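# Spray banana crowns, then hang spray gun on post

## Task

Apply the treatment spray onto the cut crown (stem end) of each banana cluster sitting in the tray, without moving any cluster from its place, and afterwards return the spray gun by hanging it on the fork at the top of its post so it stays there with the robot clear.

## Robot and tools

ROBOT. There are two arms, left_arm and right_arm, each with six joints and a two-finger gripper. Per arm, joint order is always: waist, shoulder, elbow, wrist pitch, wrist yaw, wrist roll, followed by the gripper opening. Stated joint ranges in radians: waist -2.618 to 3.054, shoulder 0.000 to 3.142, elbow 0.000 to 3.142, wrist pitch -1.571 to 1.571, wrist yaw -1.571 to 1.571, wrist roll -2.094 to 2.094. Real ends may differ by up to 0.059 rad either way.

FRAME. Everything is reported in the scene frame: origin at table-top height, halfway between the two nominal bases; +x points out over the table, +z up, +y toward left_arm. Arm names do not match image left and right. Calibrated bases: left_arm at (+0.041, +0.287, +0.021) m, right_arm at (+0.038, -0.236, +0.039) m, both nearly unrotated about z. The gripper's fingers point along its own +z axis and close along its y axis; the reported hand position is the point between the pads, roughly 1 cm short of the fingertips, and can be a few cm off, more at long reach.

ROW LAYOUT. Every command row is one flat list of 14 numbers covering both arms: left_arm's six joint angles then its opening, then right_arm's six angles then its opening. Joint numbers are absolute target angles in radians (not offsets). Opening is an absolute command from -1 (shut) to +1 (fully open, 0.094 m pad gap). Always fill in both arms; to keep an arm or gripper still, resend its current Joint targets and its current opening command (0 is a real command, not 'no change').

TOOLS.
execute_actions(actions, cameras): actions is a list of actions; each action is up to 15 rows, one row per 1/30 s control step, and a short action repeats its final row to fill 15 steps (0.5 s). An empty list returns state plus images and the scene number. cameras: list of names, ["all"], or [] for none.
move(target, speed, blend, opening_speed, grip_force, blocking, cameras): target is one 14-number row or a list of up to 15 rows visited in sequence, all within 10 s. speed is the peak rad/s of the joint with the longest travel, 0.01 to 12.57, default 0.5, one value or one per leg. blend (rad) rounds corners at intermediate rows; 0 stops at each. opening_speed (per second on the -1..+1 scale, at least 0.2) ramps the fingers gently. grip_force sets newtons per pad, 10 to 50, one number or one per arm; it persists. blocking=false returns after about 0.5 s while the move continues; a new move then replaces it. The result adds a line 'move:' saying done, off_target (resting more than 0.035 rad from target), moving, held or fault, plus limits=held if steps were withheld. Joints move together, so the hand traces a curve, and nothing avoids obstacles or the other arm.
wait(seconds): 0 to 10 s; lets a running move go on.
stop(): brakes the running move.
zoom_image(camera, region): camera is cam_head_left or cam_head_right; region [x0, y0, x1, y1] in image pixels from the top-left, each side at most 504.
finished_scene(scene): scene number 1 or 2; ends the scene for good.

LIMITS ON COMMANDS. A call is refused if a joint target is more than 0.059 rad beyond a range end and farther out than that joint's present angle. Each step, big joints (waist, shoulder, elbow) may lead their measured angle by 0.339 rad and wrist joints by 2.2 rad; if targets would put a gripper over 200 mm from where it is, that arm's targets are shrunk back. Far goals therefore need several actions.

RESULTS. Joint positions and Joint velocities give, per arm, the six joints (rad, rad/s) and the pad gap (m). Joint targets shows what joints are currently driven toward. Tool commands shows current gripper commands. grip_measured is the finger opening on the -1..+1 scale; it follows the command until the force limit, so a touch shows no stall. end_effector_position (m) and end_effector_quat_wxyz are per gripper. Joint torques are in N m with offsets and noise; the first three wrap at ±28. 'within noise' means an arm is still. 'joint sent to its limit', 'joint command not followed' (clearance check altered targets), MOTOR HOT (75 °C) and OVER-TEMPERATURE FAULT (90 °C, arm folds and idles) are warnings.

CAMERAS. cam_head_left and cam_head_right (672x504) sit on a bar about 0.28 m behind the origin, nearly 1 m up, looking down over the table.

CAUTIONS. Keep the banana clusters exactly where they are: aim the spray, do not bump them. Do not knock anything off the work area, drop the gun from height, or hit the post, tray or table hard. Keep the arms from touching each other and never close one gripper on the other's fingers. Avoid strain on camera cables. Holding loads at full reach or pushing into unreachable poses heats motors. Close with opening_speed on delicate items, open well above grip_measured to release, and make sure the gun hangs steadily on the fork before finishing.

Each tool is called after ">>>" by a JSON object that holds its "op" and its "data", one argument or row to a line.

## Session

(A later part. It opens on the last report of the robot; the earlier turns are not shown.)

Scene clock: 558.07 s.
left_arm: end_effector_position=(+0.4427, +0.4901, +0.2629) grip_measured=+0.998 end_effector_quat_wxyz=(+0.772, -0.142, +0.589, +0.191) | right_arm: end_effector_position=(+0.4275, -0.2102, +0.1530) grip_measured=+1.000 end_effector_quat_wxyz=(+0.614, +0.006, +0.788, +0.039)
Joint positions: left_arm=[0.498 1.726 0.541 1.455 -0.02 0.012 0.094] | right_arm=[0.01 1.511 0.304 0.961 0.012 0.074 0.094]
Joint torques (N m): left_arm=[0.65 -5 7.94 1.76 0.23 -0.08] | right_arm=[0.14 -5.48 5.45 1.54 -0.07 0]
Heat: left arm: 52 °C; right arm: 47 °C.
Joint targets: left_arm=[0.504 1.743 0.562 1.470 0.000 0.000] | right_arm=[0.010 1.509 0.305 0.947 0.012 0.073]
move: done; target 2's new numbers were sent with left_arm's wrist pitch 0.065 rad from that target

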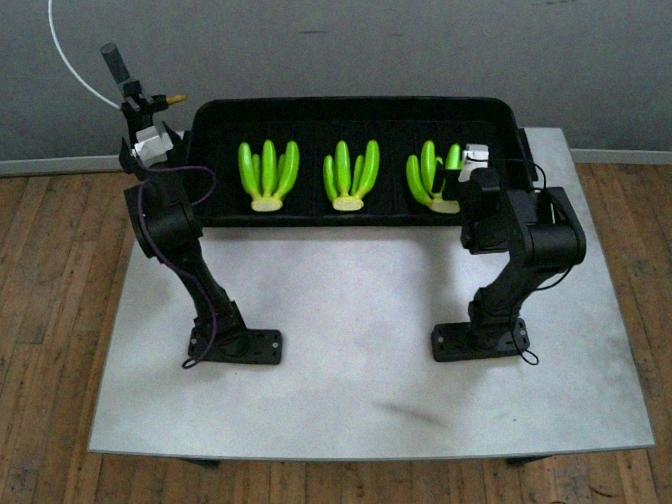

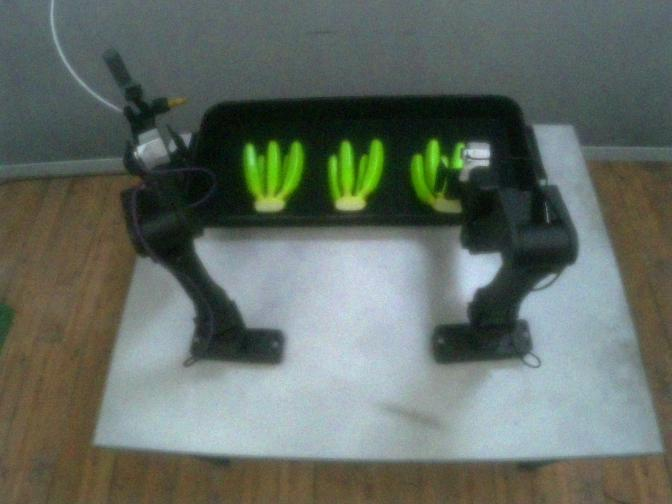

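>>> {"op": "move", "data": {
  "target": [
    [0.504,1.79,0.615,1.47,0,0,1,0.01,1.509,0.305,0.947,0.012,0.073,1],
    [0.504,1.79,0.615,1.47,0,0,-0.9,0.01,1.509,0.305,0.947,0.012,0.073,1]
  ],
  "opening_speed": 0.6,
  "speed": 0.15,
  "cameras": ["all"]
}}

>>> {"op": "zoom_image", "data": {
  "camera": "cam_head_left",
  "region": [90, 40, 200, 170]
}}

Scene clock: 571.43 s.
left_arm: end_effector_position=(+0.4561, +0.4921, +0.2625) grip_measured=-0.319 end_effector_quat_wxyz=(+0.776, -0.133, +0.589, +0.181) | right_arm: end_effector_position=(+0.4275, -0.2102, +0.1530) grip_measured=+1.000 end_effector_quat_wxyz=(+0.614, +0.006, +0.788, +0.039)
Joint positions: left_arm=[0.499 1.773 0.592 1.453 0.008 0.005 0.032] | right_arm=[0.01 1.511 0.304 0.961 0.012 0.074 0.094]
Joint torques (N m): left_arm=[0.42 -5.53 8.2 1.77 -0.13 -0.02] | right_arm=[0.08 -5.44 5.49 1.49 -0.03 0.04]
Motor temperatures (°C): left_arm=[27 38 35 49 27 26 28] | right_arm=[27 30 37 47 29 24 29]
Heat: left arm: 49 °C; right arm: 47 °C.
Joint targets: left_arm=[0.504 1.790 0.615 1.470 0.000 0.000] | right_arm=[0.010 1.509 0.305 0.947 0.012 0.073]
move: done

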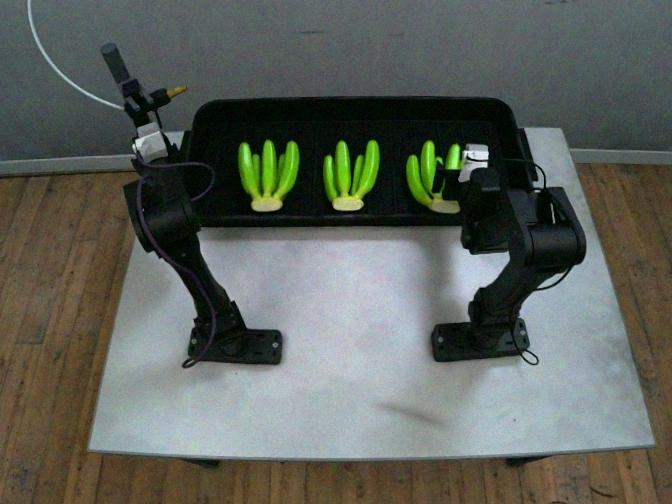

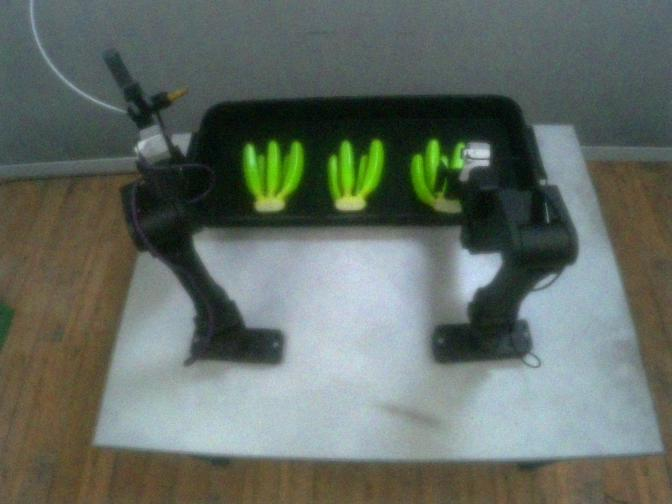

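Scaled by 3.877 from the camera's 672x504 image, which has a finer 960x720 frame.

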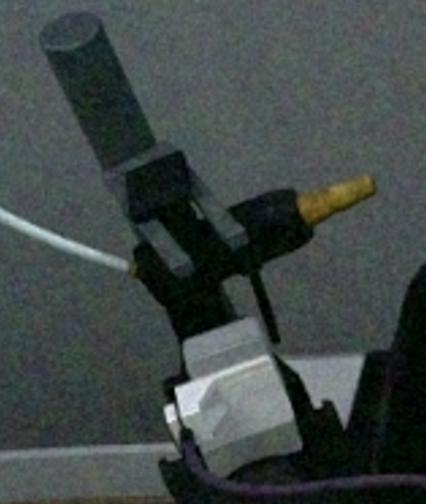

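>>> {"op": "move", "data": {
  "target": [0.504,1.77,0.68,1.37,0,0,-0.9,0.01,1.509,0.305,0.947,0.012,0.073,1],
  "speed": 0.15,
  "cameras": ["all"]
}}

>>> {"op": "zoom_image", "data": {
  "camera": "cam_head_left",
  "region": [90, 40, 200, 170]
}}

Scene clock: 580.63 s.
left_arm: end_effector_position=(+0.4571, +0.4925, +0.2618) grip_measured=-0.319 end_effector_quat_wxyz=(+0.775, -0.134, +0.591, +0.181) | right_arm: end_effector_position=(+0.4275, -0.2102, +0.1530) grip_measured=+1.000 end_effector_quat_wxyz=(+0.614, +0.006, +0.788, +0.039)
Joint positions: left_arm=[0.499 1.773 0.596 1.445 0.009 0.005 0.032] | right_arm=[0.01 1.511 0.304 0.961 0.012 0.074 0.094]
Joint torques (N m): left_arm=[0.38 -7.08 14.39 0.9 -0.1 -0.02] | right_arm=[0.03 -5.05 5.52 1.51 -0.02 0.01]
Heat: left arm: 48 °C; right arm: 47 °C.
Joint targets: left_arm=[0.504 1.770 0.680 1.370 0.000 0.000] | right_arm=[0.010 1.509 0.305 0.947 0.012 0.073]
move: off_target (left_arm); left_arm: the elbow is farthest, 0.084 rad from its target

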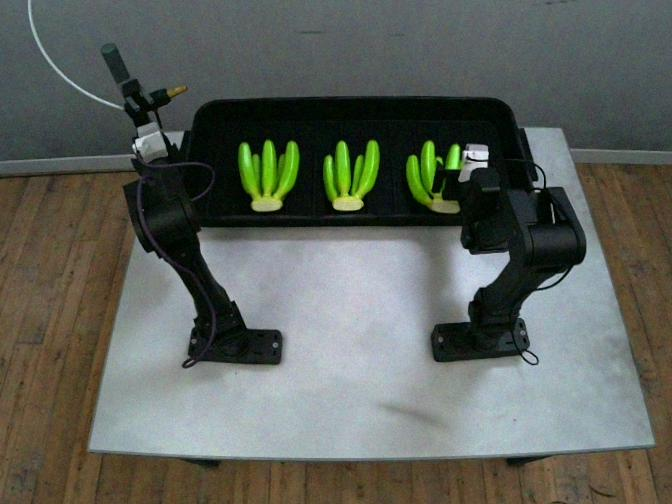

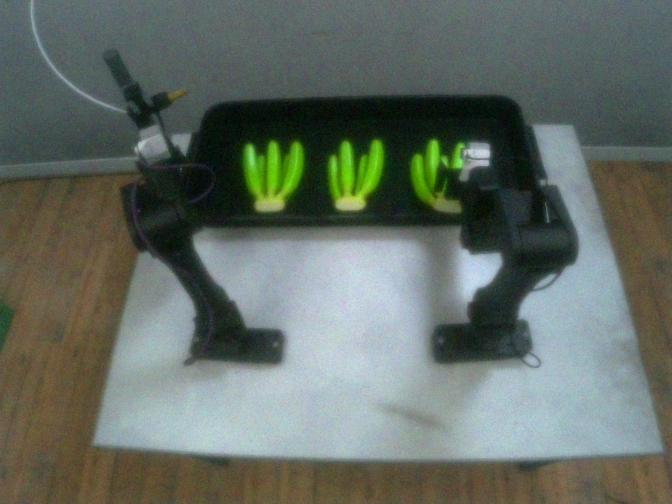

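Scaled by 3.877 from the camera's 672x504 image, which has a finer 960x720 frame.

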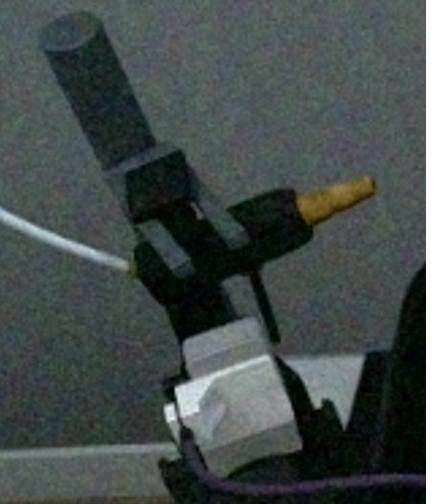

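>>> {"op": "move", "data": {
  "target": [
    [0.504,1.785,0.61,1.46,0,0,-0.9,0.01,1.509,0.305,0.947,0.012,0.073,1],
    [0.504,1.785,0.61,1.46,0,0,1,0.01,1.509,0.305,0.947,0.012,0.073,1],
    [0.502,1.68,0.465,1.48,0,0,1,0.01,1.509,0.305,0.947,0.012,0.073,1],
    [0.502,1.68,0.465,1.48,0,0,-0.9,0.01,1.509,0.305,0.947,0.012,0.073,1]
  ],
  "opening_speed": 0.8,
  "speed": 0.2,
  "cameras": ["all"]
}}

>>> {"op": "zoom_image", "data": {
  "camera": "cam_head_left",
  "region": [90, 40, 200, 170]
}}

Scene clock: 601.43 s.
left_arm: end_effector_position=(+0.4337, +0.4828, +0.2461) grip_measured=-0.898 end_effector_quat_wxyz=(+0.760, -0.141, +0.608, +0.180) | right_arm: end_effector_position=(+0.4275, -0.2102, +0.1530) grip_measured=+1.000 end_effector_quat_wxyz=(+0.614, +0.006, +0.788, +0.039)
Joint positions: left_arm=[0.5 1.706 0.478 1.45 0.001 0.005 0.005] | right_arm=[0.01 1.511 0.304 0.961 0.012 0.074 0.094]
Joint torques (N m): left_arm=[0.24 -8.24 4.63 1.91 -0.02 -0.02] | right_arm=[-0.17 -5.31 5.55 1.51 0.01 0]
Motor temperatures (°C): left_arm=[27 37 37 44 26 26 28] | right_arm=[27 30 37 47 29 24 29]
Heat: left arm: 44 °C; right arm: 47 °C.
Joint targets: left_arm=[0.502 1.680 0.465 1.480 0.000 0.000] | right_arm=[0.010 1.509 0.305 0.947 0.012 0.073]
move: done

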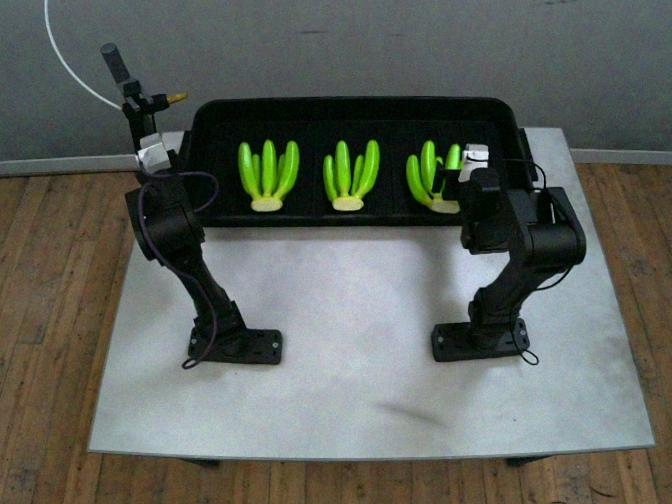

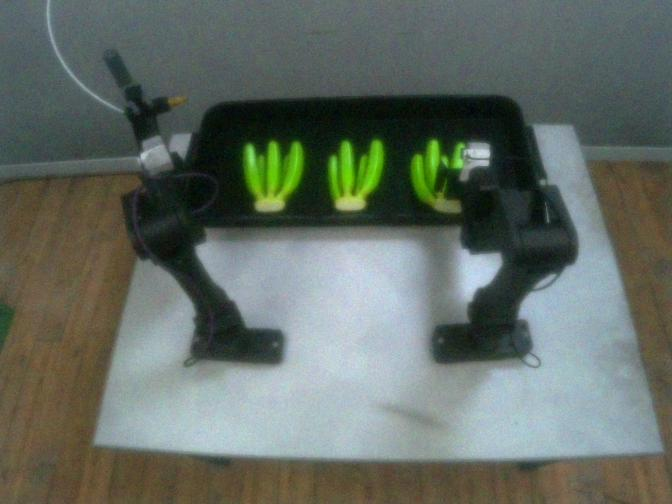

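Scaled by 3.877 from the camera's 672x504 image, which has a finer 960x720 frame.

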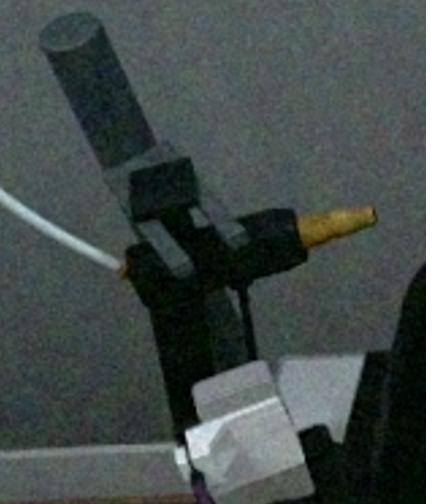

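>>> {"op": "move", "data": {
  "target": [
    [0.502,1.70,0.475,1.46,0,0,-0.9,0.01,1.509,0.305,0.947,0.012,0.073,1],
    [0.502,1.69,0.465,1.47,0,0,1,0.01,1.509,0.305,0.947,0.012,0.073,1],
    [0.502,1.638,0.366,1.52,0,0,1,0.01,1.509,0.305,0.947,0.012,0.073,1],
    [0.52,1.638,0.376,1.52,0,0,1,0.01,1.509,0.305,0.947,0.012,0.073,1],
    [0.52,1.81,0.63,1.475,0,0,1,0.01,1.509,0.305,0.947,0.012,0.073,1]
  ],
  "speed": [0.2,0.2,0.3,0.3,0.2],
  "cameras": ["all"]
}}

>>> {"op": "zoom_image", "data": {
  "camera": "cam_head_left",
  "region": [90, 40, 200, 170]
}}

>>> {"op": "move", "data": {
  "target": [0.52,1.81,0.63,1.475,0,0,-0.9,0.01,1.509,0.305,0.947,0.012,0.073,1],
  "opening_speed": 0.6,
  "cameras": ["all"]
}}

>>> {"op": "zoom_image", "data": {
  "camera": "cam_head_left",
  "region": [90, 40, 200, 170]
}}

Scene clock: 629.03 s.
left_arm: end_effector_position=(+0.4564, +0.5012, +0.2609) grip_measured=+0.998 end_effector_quat_wxyz=(+0.774, -0.140, +0.588, +0.189) | right_arm: end_effector_position=(+0.4275, -0.2102, +0.1530) grip_measured=+1.000 end_effector_quat_wxyz=(+0.614, +0.006, +0.788, +0.039)
Joint positions: left_arm=[0.514 1.792 0.608 1.457 0.001 0.005 0.094] | right_arm=[0.01 1.511 0.304 0.961 0.012 0.074 0.094]
Joint torques (N m): left_arm=[0.73 -5.74 8.14 1.78 -0.02 -0.02] | right_arm=[-0.03 -5.19 5.27 1.54 0 0]
Heat: left arm: 45 °C; right arm: 47 °C.
Joint targets: left_arm=[0.520 1.810 0.630 1.475 0.000 0.000] | right_arm=[0.010 1.509 0.305 0.947 0.012 0.073]
move: done

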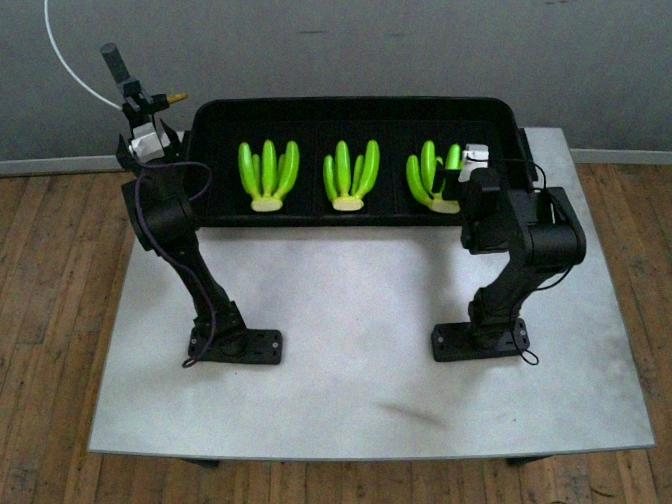

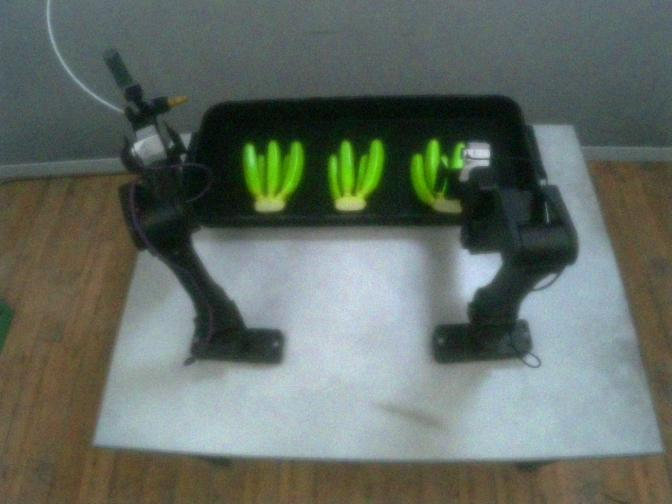

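Scaled by 3.877 from the camera's 672x504 image, which has a finer 960x720 frame.

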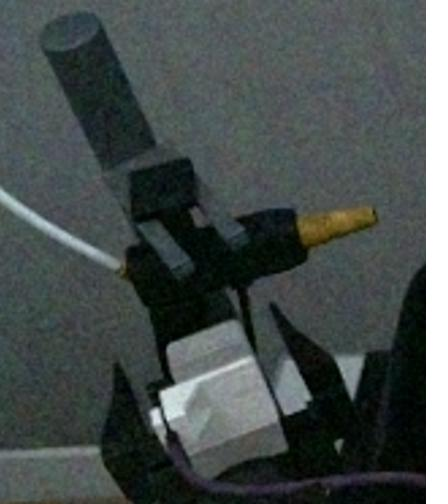

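Scene clock: 632.40 s.
left_arm: end_effector_position=(+0.4598, +0.4944, +0.2606) grip_measured=-0.315 end_effector_quat_wxyz=(+0.777, -0.127, +0.591, +0.175) | right_arm: end_effector_position=(+0.4275, -0.2102, +0.1530) grip_measured=+1.000 end_effector_quat_wxyz=(+0.614, +0.006, +0.788, +0.039)
Joint positions: left_arm=[0.512 1.792 0.608 1.456 0.038 -0.001 0.032] | right_arm=[0.01 1.511 0.304 0.961 0.012 0.074 0.094]
Joint torques (N m): left_arm=[0.84 -5.65 8.1 1.77 -0.46 0.03] | right_arm=[-0.05 -5.41 5.44 1.51 -0.05 0.03]
Heat: left arm: 45 °C; right arm: 47 °C.
Joint targets: left_arm=[0.520 1.810 0.630 1.475 0.000 0.000] | right_arm=[0.010 1.509 0.305 0.947 0.012 0.073]
move: off_target (left_arm); left_arm: the wrist yaw is farthest, 0.038 rad from its target

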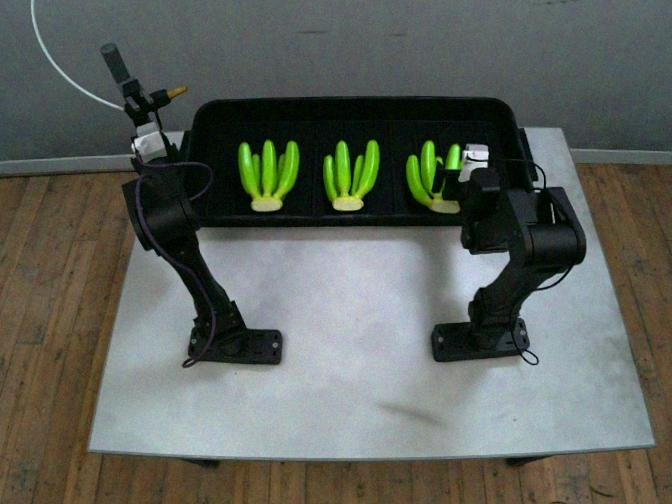

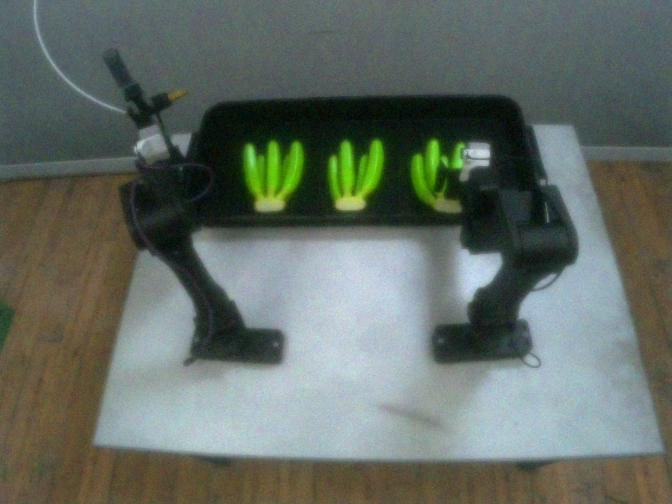

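Scaled by 3.877 from the camera's 672x504 image, which has a finer 960x720 frame.

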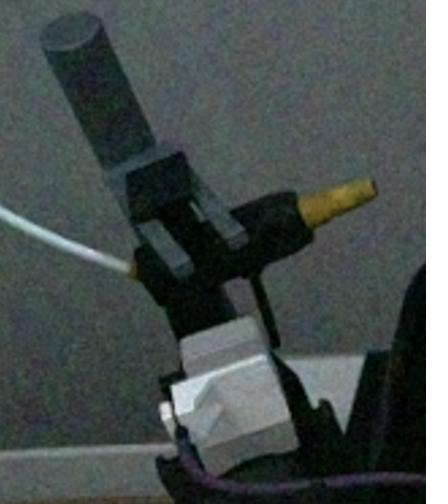

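>>> {"op": "move", "data": {
  "target": [
    [0.516,1.80,0.62,1.47,0.02,0,-0.9,0.01,1.509,0.305,0.947,0.012,0.073,1],
    [0.516,1.80,0.62,1.47,0.02,0,1,0.01,1.509,0.305,0.947,0.012,0.073,1],
    [0.506,1.60,0.366,1.52,0,0,1,0.01,1.509,0.305,0.947,0.012,0.073,1],
    [0.506,1.708,0.575,1.50,0,0,1,0.01,1.509,0.305,0.947,0.012,0.073,1]
  ],
  "speed": [0.2,0.2,0.3,0.2],
  "cameras": ["all"]
}}

>>> {"op": "zoom_image", "data": {
  "camera": "cam_head_left",
  "region": [90, 40, 200, 170]
}}

>>> {"op": "zoom_image", "data": {
  "camera": "cam_head_right",
  "region": [90, 40, 200, 170]
}}

Scene clock: 665.97 s.
left_arm: end_effector_position=(+0.4384, +0.4905, +0.2847) grip_measured=+0.998 end_effector_quat_wxyz=(+0.790, -0.134, +0.568, +0.189) | right_arm: end_effector_position=(+0.4275, -0.2102, +0.1530) grip_measured=+1.000 end_effector_quat_wxyz=(+0.614, +0.006, +0.788, +0.039)
Joint positions: left_arm=[0.513 1.691 0.553 1.463 0.007 0 0.094] | right_arm=[0.01 1.511 0.304 0.961 0.012 0.074 0.094]
Joint torques (N m): left_arm=[-0.7 -5.08 8.16 1.91 -0.1 0.02] | right_arm=[0.08 -5.53 5.38 1.56 -0.02 0]
Heat: left arm: 47 °C; right arm: 47 °C.
Joint targets: left_arm=[0.506 1.708 0.575 1.500 0.000 0.000] | right_arm=[0.010 1.509 0.305 0.947 0.012 0.073]
move: off_target (left_arm); left_arm: the wrist pitch is farthest, 0.037 rad from its target

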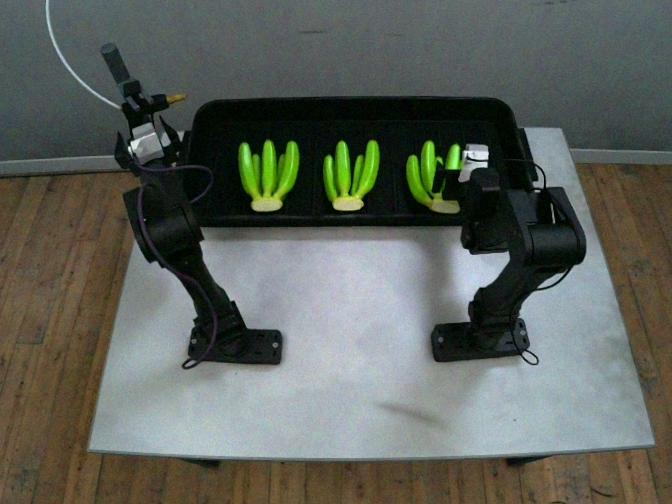

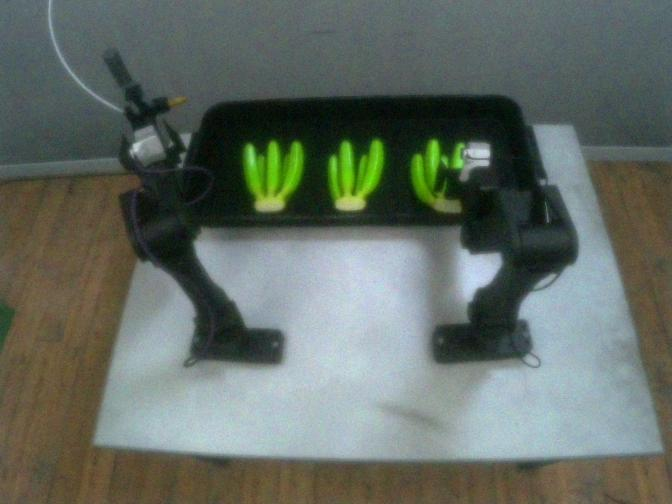

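Scaled by 3.877 from the camera's 672x504 image, which has a finer 960x720 frame.

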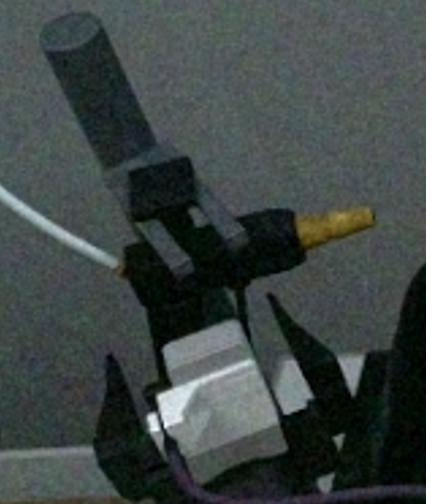

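Scaled by 3.877 from the camera's 672x504 image, which has a finer 960x720 frame.

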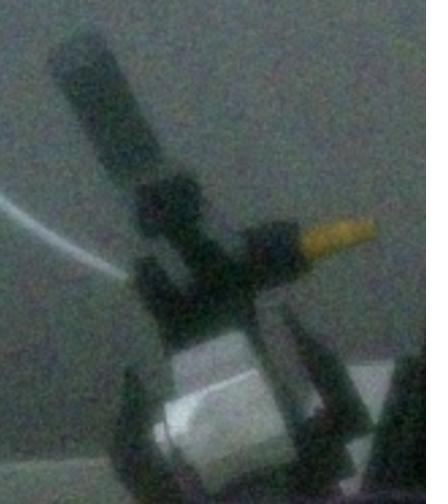

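>>> {"op": "move", "data": {
  "target": [0.506,1.708,0.575,1.50,0,0,-0.95,0.01,1.509,0.305,0.947,0.012,0.073,1],
  "opening_speed": 0.6,
  "cameras": ["all"]
}}

>>> {"op": "zoom_image", "data": {
  "camera": "cam_head_left",
  "region": [90, 40, 200, 170]
}}

>>> {"op": "zoom_image", "data": {
  "camera": "cam_head_right",
  "region": [90, 40, 200, 170]
}}

Scene clock: 681.70 s.
left_arm: end_effector_position=(+0.4422, +0.4869, +0.2792) grip_measured=-0.453 end_effector_quat_wxyz=(+0.786, -0.129, +0.576, +0.185) | right_arm: end_effector_position=(+0.4275, -0.2102, +0.1530) grip_measured=+1.000 end_effector_quat_wxyz=(+0.614, +0.006, +0.788, +0.039)
Joint positions: left_arm=[0.506 1.699 0.553 1.454 0.015 0.006 0.026] | right_arm=[0.01 1.511 0.304 0.961 0.012 0.074 0.094]
Joint torques (N m): left_arm=[0.09 -5.67 8.21 2 -0.2 -0.02] | right_arm=[-0.03 -5.31 5.48 1.54 -0.06 -0.03]
Heat: left arm: 47 °C; right arm: 47 °C.
Joint targets: left_arm=[0.506 1.708 0.575 1.500 0.000 0.000] | right_arm=[0.010 1.509 0.305 0.947 0.012 0.073]
move: off_target (left_arm); left_arm: the wrist pitch is farthest, 0.046 rad from its target

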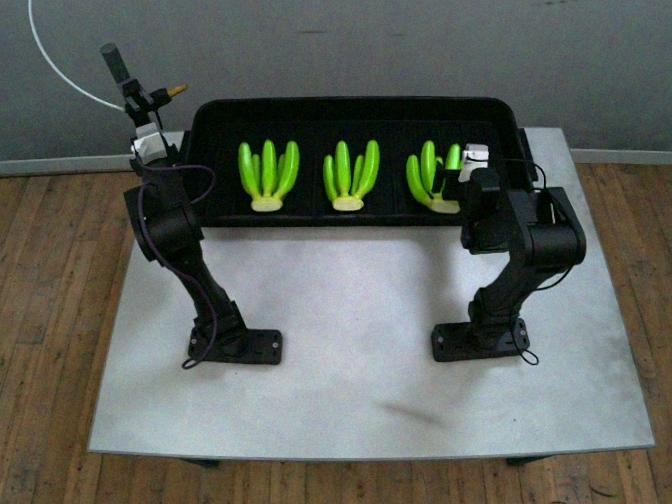

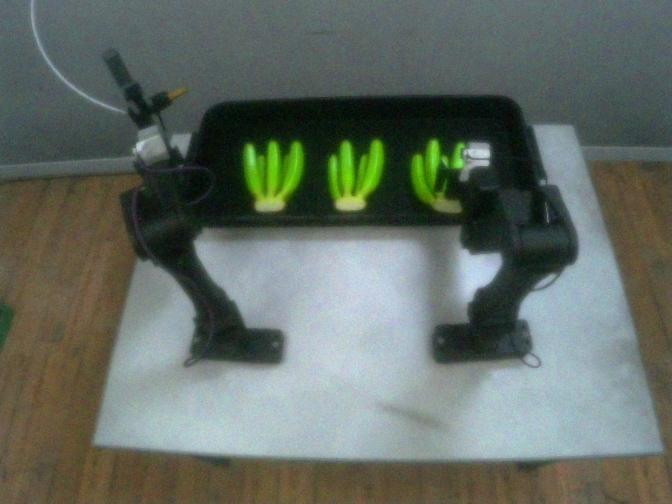

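Scaled by 3.877 from the camera's 672x504 image, which has a finer 960x720 frame.

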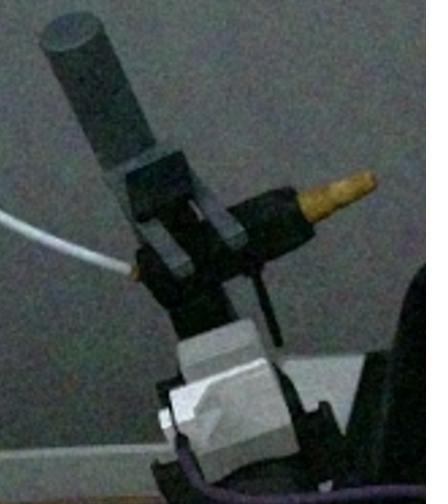

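Scaled by 3.877 from the camera's 672x504 image, which has a finer 960x720 frame.

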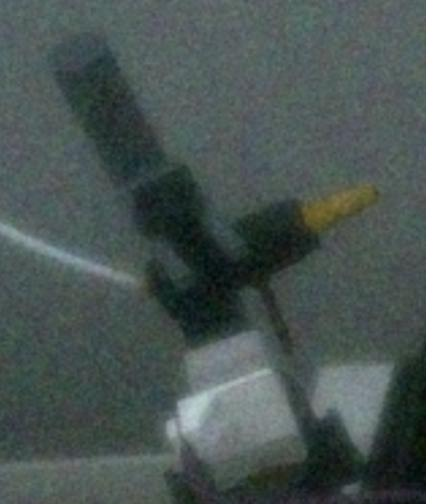

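>>> {"op": "move", "data": {
  "target": [
    [0.506,1.695,0.635,1.43,0,0,-0.95,0.01,1.509,0.305,0.947,0.012,0.073,1],
    [0.506,1.57,0.50,1.43,0,0,-0.95,0.01,1.509,0.305,0.947,0.012,0.073,1]
  ],
  "speed": 0.15,
  "cameras": ["all"]
}}

>>> {"op": "zoom_image", "data": {
  "camera": "cam_head_left",
  "region": [90, 40, 200, 170]
}}

>>> {"op": "zoom_image", "data": {
  "camera": "cam_head_right",
  "region": [90, 40, 200, 170]
}}

Scene clock: 692.73 s.
left_arm: end_effector_position=(+0.4294, +0.4807, +0.2851) grip_measured=-0.454 end_effector_quat_wxyz=(+0.781, -0.128, +0.583, +0.188) | right_arm: end_effector_position=(+0.4275, -0.2102, +0.1530) grip_measured=+1.000 end_effector_quat_wxyz=(+0.614, +0.006, +0.788, +0.039)
Joint positions: left_arm=[0.506 1.606 0.507 1.392 0.014 0.016 0.026] | right_arm=[0.01 1.511 0.304 0.961 0.012 0.074 0.094]
Joint torques (N m): left_arm=[0.02 -8.85 5.64 1.92 -0.18 -0.13] | right_arm=[0.01 -5.18 5.18 1.52 -0.02 -0.05]
Heat: left arm: 47 °C; right arm: 47 °C.
Joint targets: left_arm=[0.506 1.570 0.500 1.430 0.000 0.000] | right_arm=[0.010 1.509 0.305 0.947 0.012 0.073]
move: off_target (left_arm); left_arm: the wrist pitch is farthest, 0.038 rad from its target

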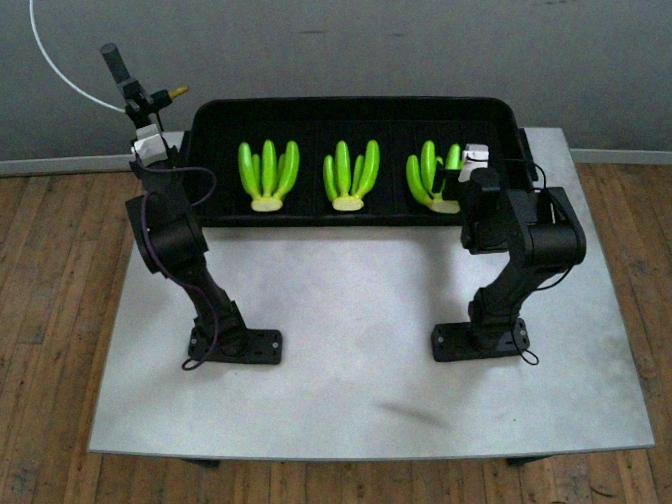

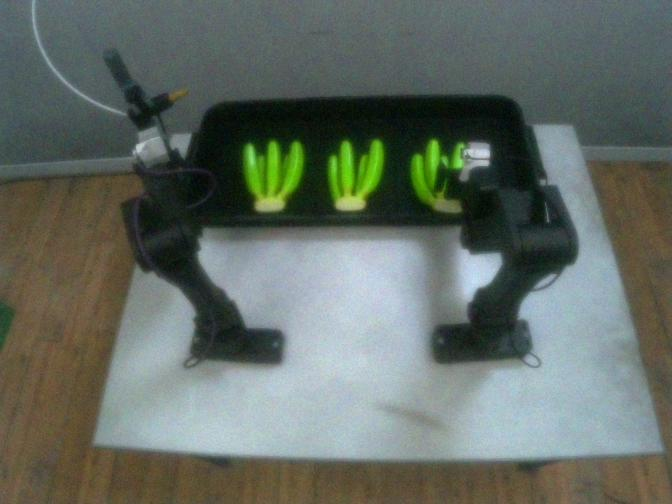

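Scaled by 3.877 from the camera's 672x504 image, which has a finer 960x720 frame.

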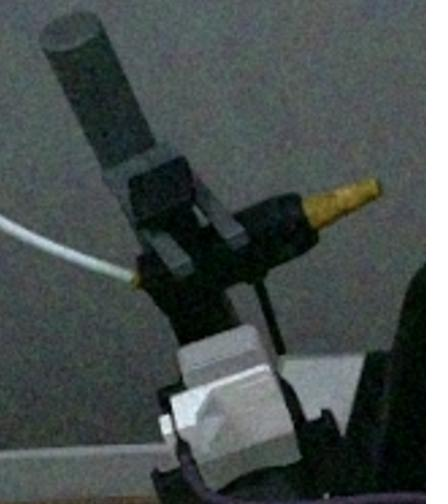

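Scaled by 3.877 from the camera's 672x504 image, which has a finer 960x720 frame.

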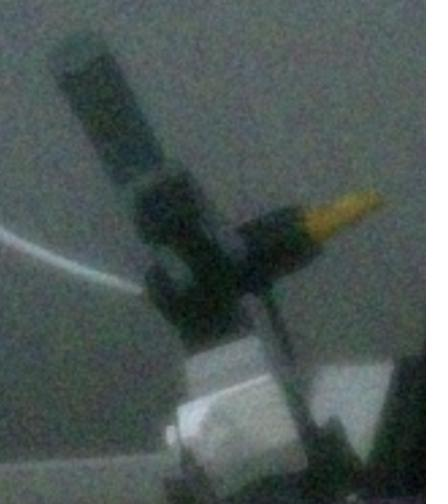

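>>> {"op": "move", "data": {
  "target": [
    [0.506,1.60,0.62,1.33,0,0,-0.95,0.01,1.509,0.305,0.947,0.012,0.073,1]
  ],
  "speed": 0.15,
  "cameras": ["all"]
}}

>>> {"op": "zoom_image", "data": {
  "camera": "cam_head_left",
  "region": [90, 40, 200, 170]
}}

>>> {"op": "zoom_image", "data": {
  "camera": "cam_head_left",
  "region": [115, 70, 165, 120]
}}

Scene clock: 707.87 s.
left_arm: end_effector_position=(+0.4413, +0.4876, +0.2937) grip_measured=-0.454 end_effector_quat_wxyz=(+0.777, -0.134, +0.587, +0.184) | right_arm: end_effector_position=(+0.4275, -0.2102, +0.1530) grip_measured=+1.000 end_effector_quat_wxyz=(+0.614, +0.006, +0.788, +0.039)
Joint positions: left_arm=[0.506 1.606 0.576 1.31 0.009 0.005 0.026] | right_arm=[0.01 1.511 0.304 0.961 0.012 0.074 0.094]
Joint torques (N m): left_arm=[0.06 -6.58 11.17 1.77 -0.11 -0.02] | right_arm=[-0.09 -5.49 5.33 1.53 0.01 -0.03]
Heat: left arm: 48 °C; right arm: 47 °C.
Joint targets: left_arm=[0.506 1.600 0.620 1.330 0.000 0.000] | right_arm=[0.010 1.509 0.305 0.947 0.012 0.073]
move: off_target (left_arm); left_arm: the elbow is farthest, 0.044 rad from its target

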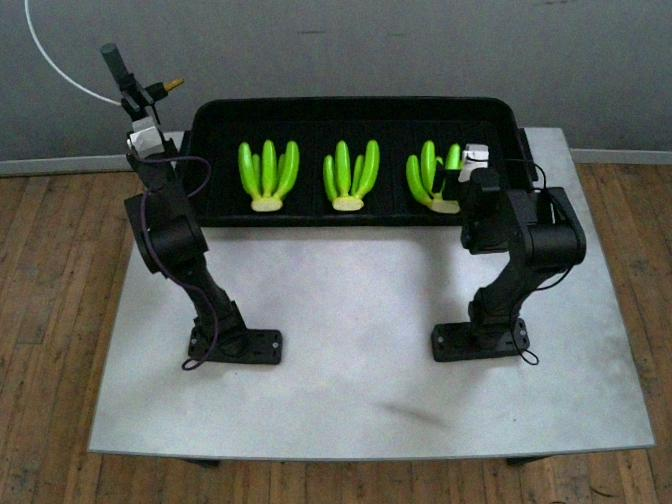

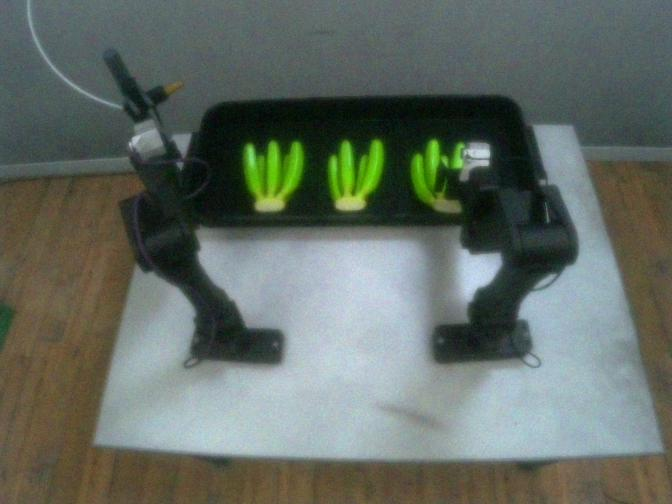

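Scaled by 3.877 from the camera's 672x504 image, which has a finer 960x720 frame.

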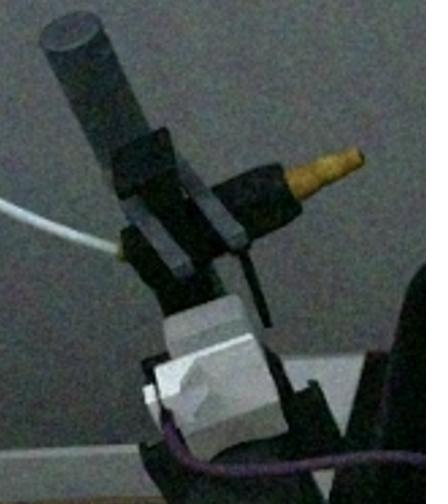

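Scaled by 10.080 from the camera's 672x504 image, which has a finer 960x720 frame.

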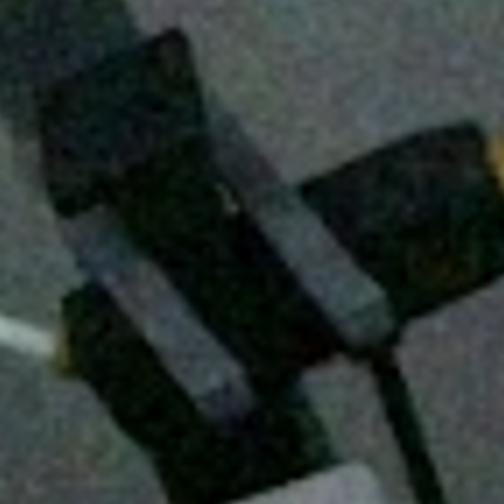

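>>> {"op": "move", "data": {
  "target": [
    [0.506,1.405,0.442,1.30,0,0,-0.95,0.01,1.509,0.305,0.947,0.012,0.073,1],
    [0.506,1.145,0.28,1.20,0,0,-0.95,0.01,1.509,0.305,0.947,0.012,0.073,1]
  ],
  "speed": 0.15,
  "cameras": ["all"]
}}

>>> {"op": "zoom_image", "data": {
  "camera": "cam_head_left",
  "region": [90, 40, 220, 200]
}}

>>> {"op": "zoom_image", "data": {
  "camera": "cam_head_right",
  "region": [90, 40, 220, 200]
}}

Scene clock: 721.83 s.
left_arm: end_effector_position=(+0.3643, +0.4450, +0.3013) grip_measured=-0.455 end_effector_quat_wxyz=(+0.777, -0.120, +0.589, +0.186) | right_arm: end_effector_position=(+0.4275, -0.2102, +0.1530) grip_measured=+1.000 end_effector_quat_wxyz=(+0.614, +0.006, +0.788, +0.039)
Joint positions: left_arm=[0.506 1.171 0.288 1.165 0.029 0.026 0.026] | right_arm=[0.01 1.511 0.304 0.961 0.012 0.074 0.094]
Joint torques (N m): left_arm=[0.08 -4.94 6.53 1.93 -0.36 -0.23] | right_arm=[-0.08 -5.3 5.41 1.5 -0.03 0.01]
Heat: left arm: 46 °C; right arm: 47 °C.
Joint targets: left_arm=[0.506 1.145 0.280 1.200 0.000 0.000] | right_arm=[0.010 1.509 0.305 0.947 0.012 0.073]
move: done

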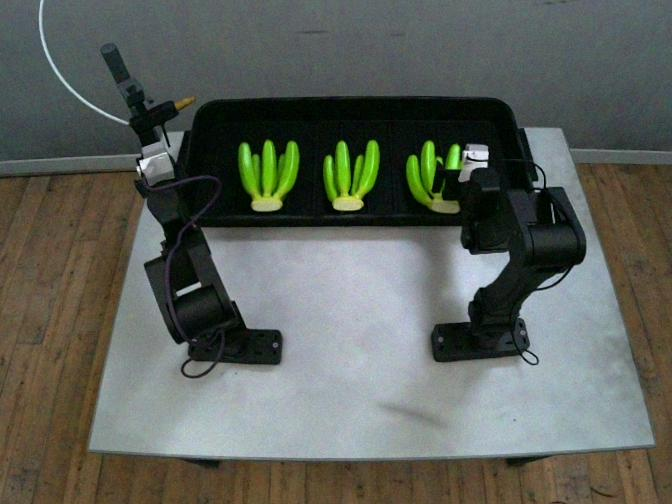

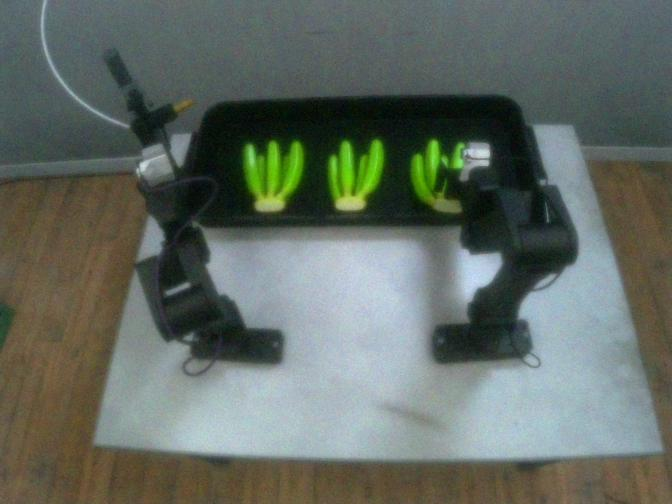

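Scaled by 3.150 from the camera's 672x504 image, which has a finer 960x720 frame.

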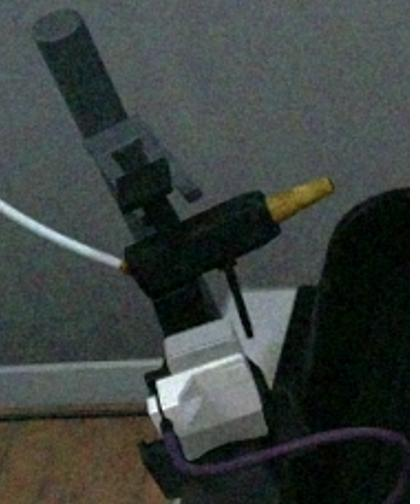

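Scaled by 3.150 from the camera's 672x504 image, which has a finer 960x720 frame.

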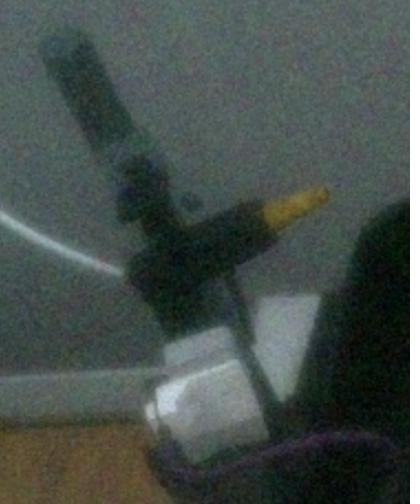

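>>> {"op": "move", "data": {
  "target": [
    [0.506,1.405,0.447,1.30,0,0,-0.95,0.01,1.509,0.305,0.947,0.012,0.073,1],
    [0.506,1.62,0.62,1.34,0,0,-0.95,0.01,1.509,0.305,0.947,0.012,0.073,1]
  ],
  "speed": 0.15,
  "cameras": ["all"]
}}

>>> {"op": "zoom_image", "data": {
  "camera": "cam_head_left",
  "region": [90, 40, 200, 170]
}}

Scene clock: 756.33 s.
left_arm: end_effector_position=(+0.4422, +0.4874, +0.2924) grip_measured=-0.457 end_effector_quat_wxyz=(+0.775, -0.130, +0.590, +0.186) | right_arm: end_effector_position=(+0.4275, -0.2102, +0.1530) grip_measured=+1.000 end_effector_quat_wxyz=(+0.614, +0.006, +0.788, +0.039)
Joint positions: left_arm=[0.506 1.608 0.577 1.305 0.013 0.014 0.025] | right_arm=[0.01 1.511 0.304 0.961 0.012 0.074 0.094]
Joint torques (N m): left_arm=[-0.02 -5.05 10.93 1.92 -0.17 -0.13] | right_arm=[-0.02 -5.39 5.52 1.56 -0.05 0.02]
Heat: left arm: 48 °C; right arm: 47 °C.
Joint targets: left_arm=[0.506 1.620 0.620 1.340 0.000 0.000] | right_arm=[0.010 1.509 0.305 0.947 0.012 0.073]
move: off_target (left_arm); left_arm: the elbow is farthest, 0.043 rad from its target

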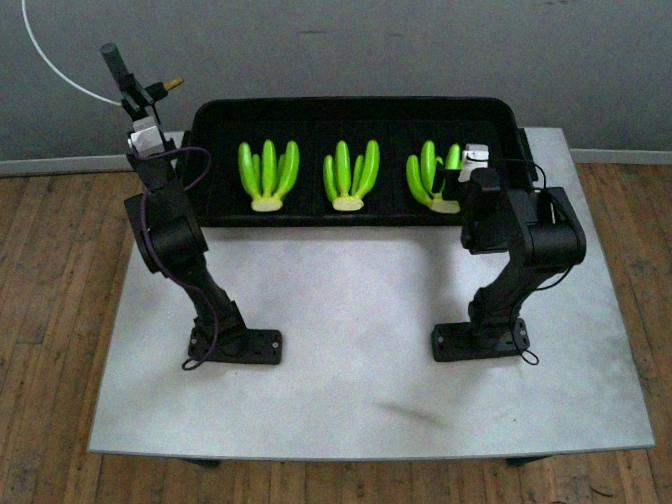

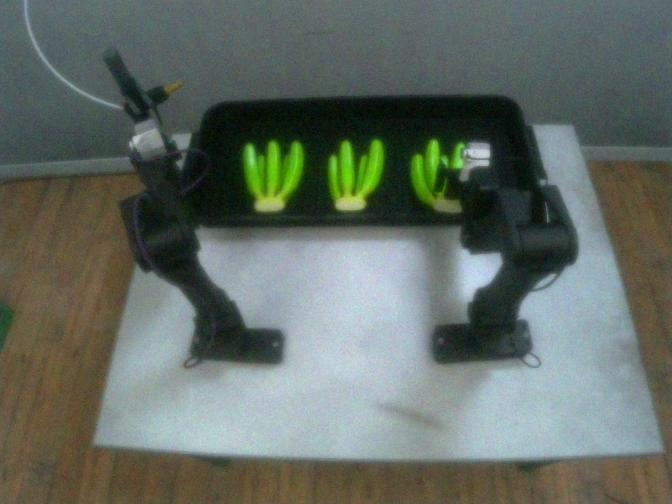

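Scaled by 3.877 from the camera's 672x504 image, which has a finer 960x720 frame.

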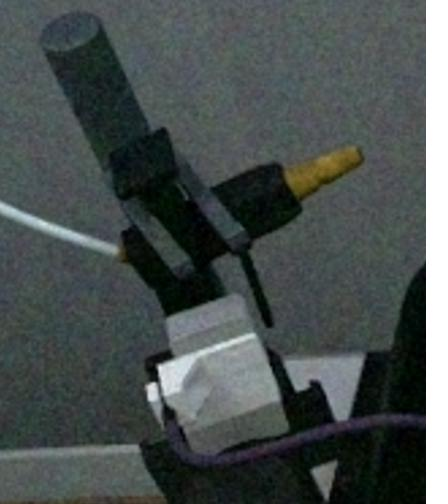

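>>> {"op": "move", "data": {
  "target": [
    [0.506,1.705,0.565,1.48,0,0,-0.95,0.01,1.509,0.305,0.947,0.012,0.073,1],
    [0.506,1.705,0.565,1.48,0,0,1,0.01,1.509,0.305,0.947,0.012,0.073,1],
    [0.508,1.56,0.366,1.50,0,0,1,0.01,1.509,0.305,0.947,0.012,0.073,1],
    [0.508,1.655,0.597,1.427,0,0,1,0.01,1.509,0.305,0.947,0.012,0.073,1]
  ],
  "speed": [0.12,0.2,0.3,0.2],
  "opening_speed": 1,
  "cameras": ["all"]
}}

>>> {"op": "zoom_image", "data": {
  "camera": "cam_head_left",
  "region": [90, 40, 200, 170]
}}

Scene clock: 781.80 s.
left_arm: end_effector_position=(+0.4360, +0.4890, +0.3066) grip_measured=+0.998 end_effector_quat_wxyz=(+0.799, -0.134, +0.553, +0.196) | right_arm: end_effector_position=(+0.4275, -0.2102, +0.1530) grip_measured=+1.000 end_effector_quat_wxyz=(+0.614, +0.006, +0.788, +0.039)
Joint positions: left_arm=[0.506 1.639 0.574 1.426 -0.01 0.007 0.094] | right_arm=[0.01 1.511 0.304 0.961 0.012 0.074 0.094]
Joint torques (N m): left_arm=[0.18 -4.79 8.7 1.58 0.11 -0.04] | right_arm=[-0.18 -5.35 5.48 1.55 -0.06 -0.03]
Heat: left arm: 47 °C; right arm: 47 °C.
Joint targets: left_arm=[0.508 1.655 0.597 1.427 0.000 0.000] | right_arm=[0.010 1.509 0.305 0.947 0.012 0.073]
move: done

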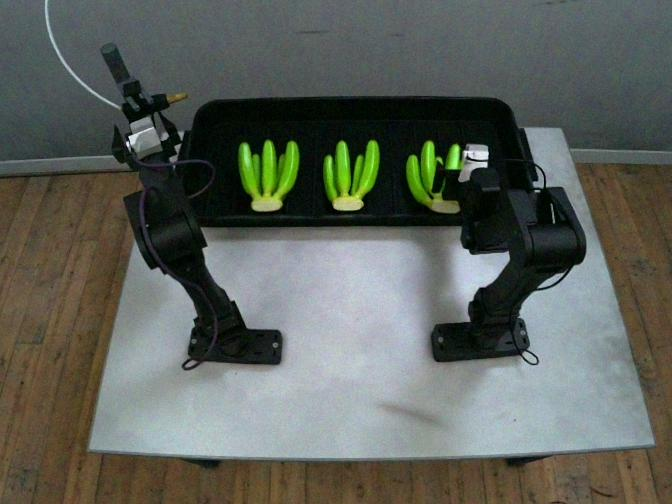

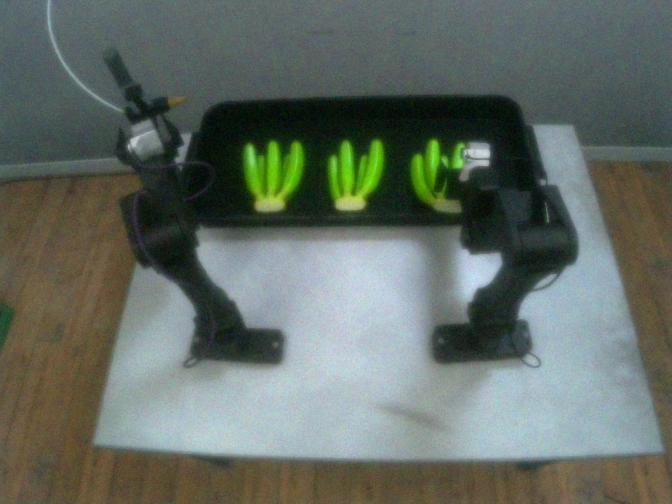

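Scaled by 3.877 from the camera's 672x504 image, which has a finer 960x720 frame.

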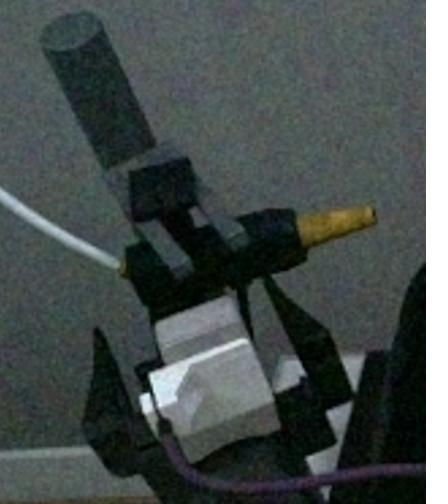

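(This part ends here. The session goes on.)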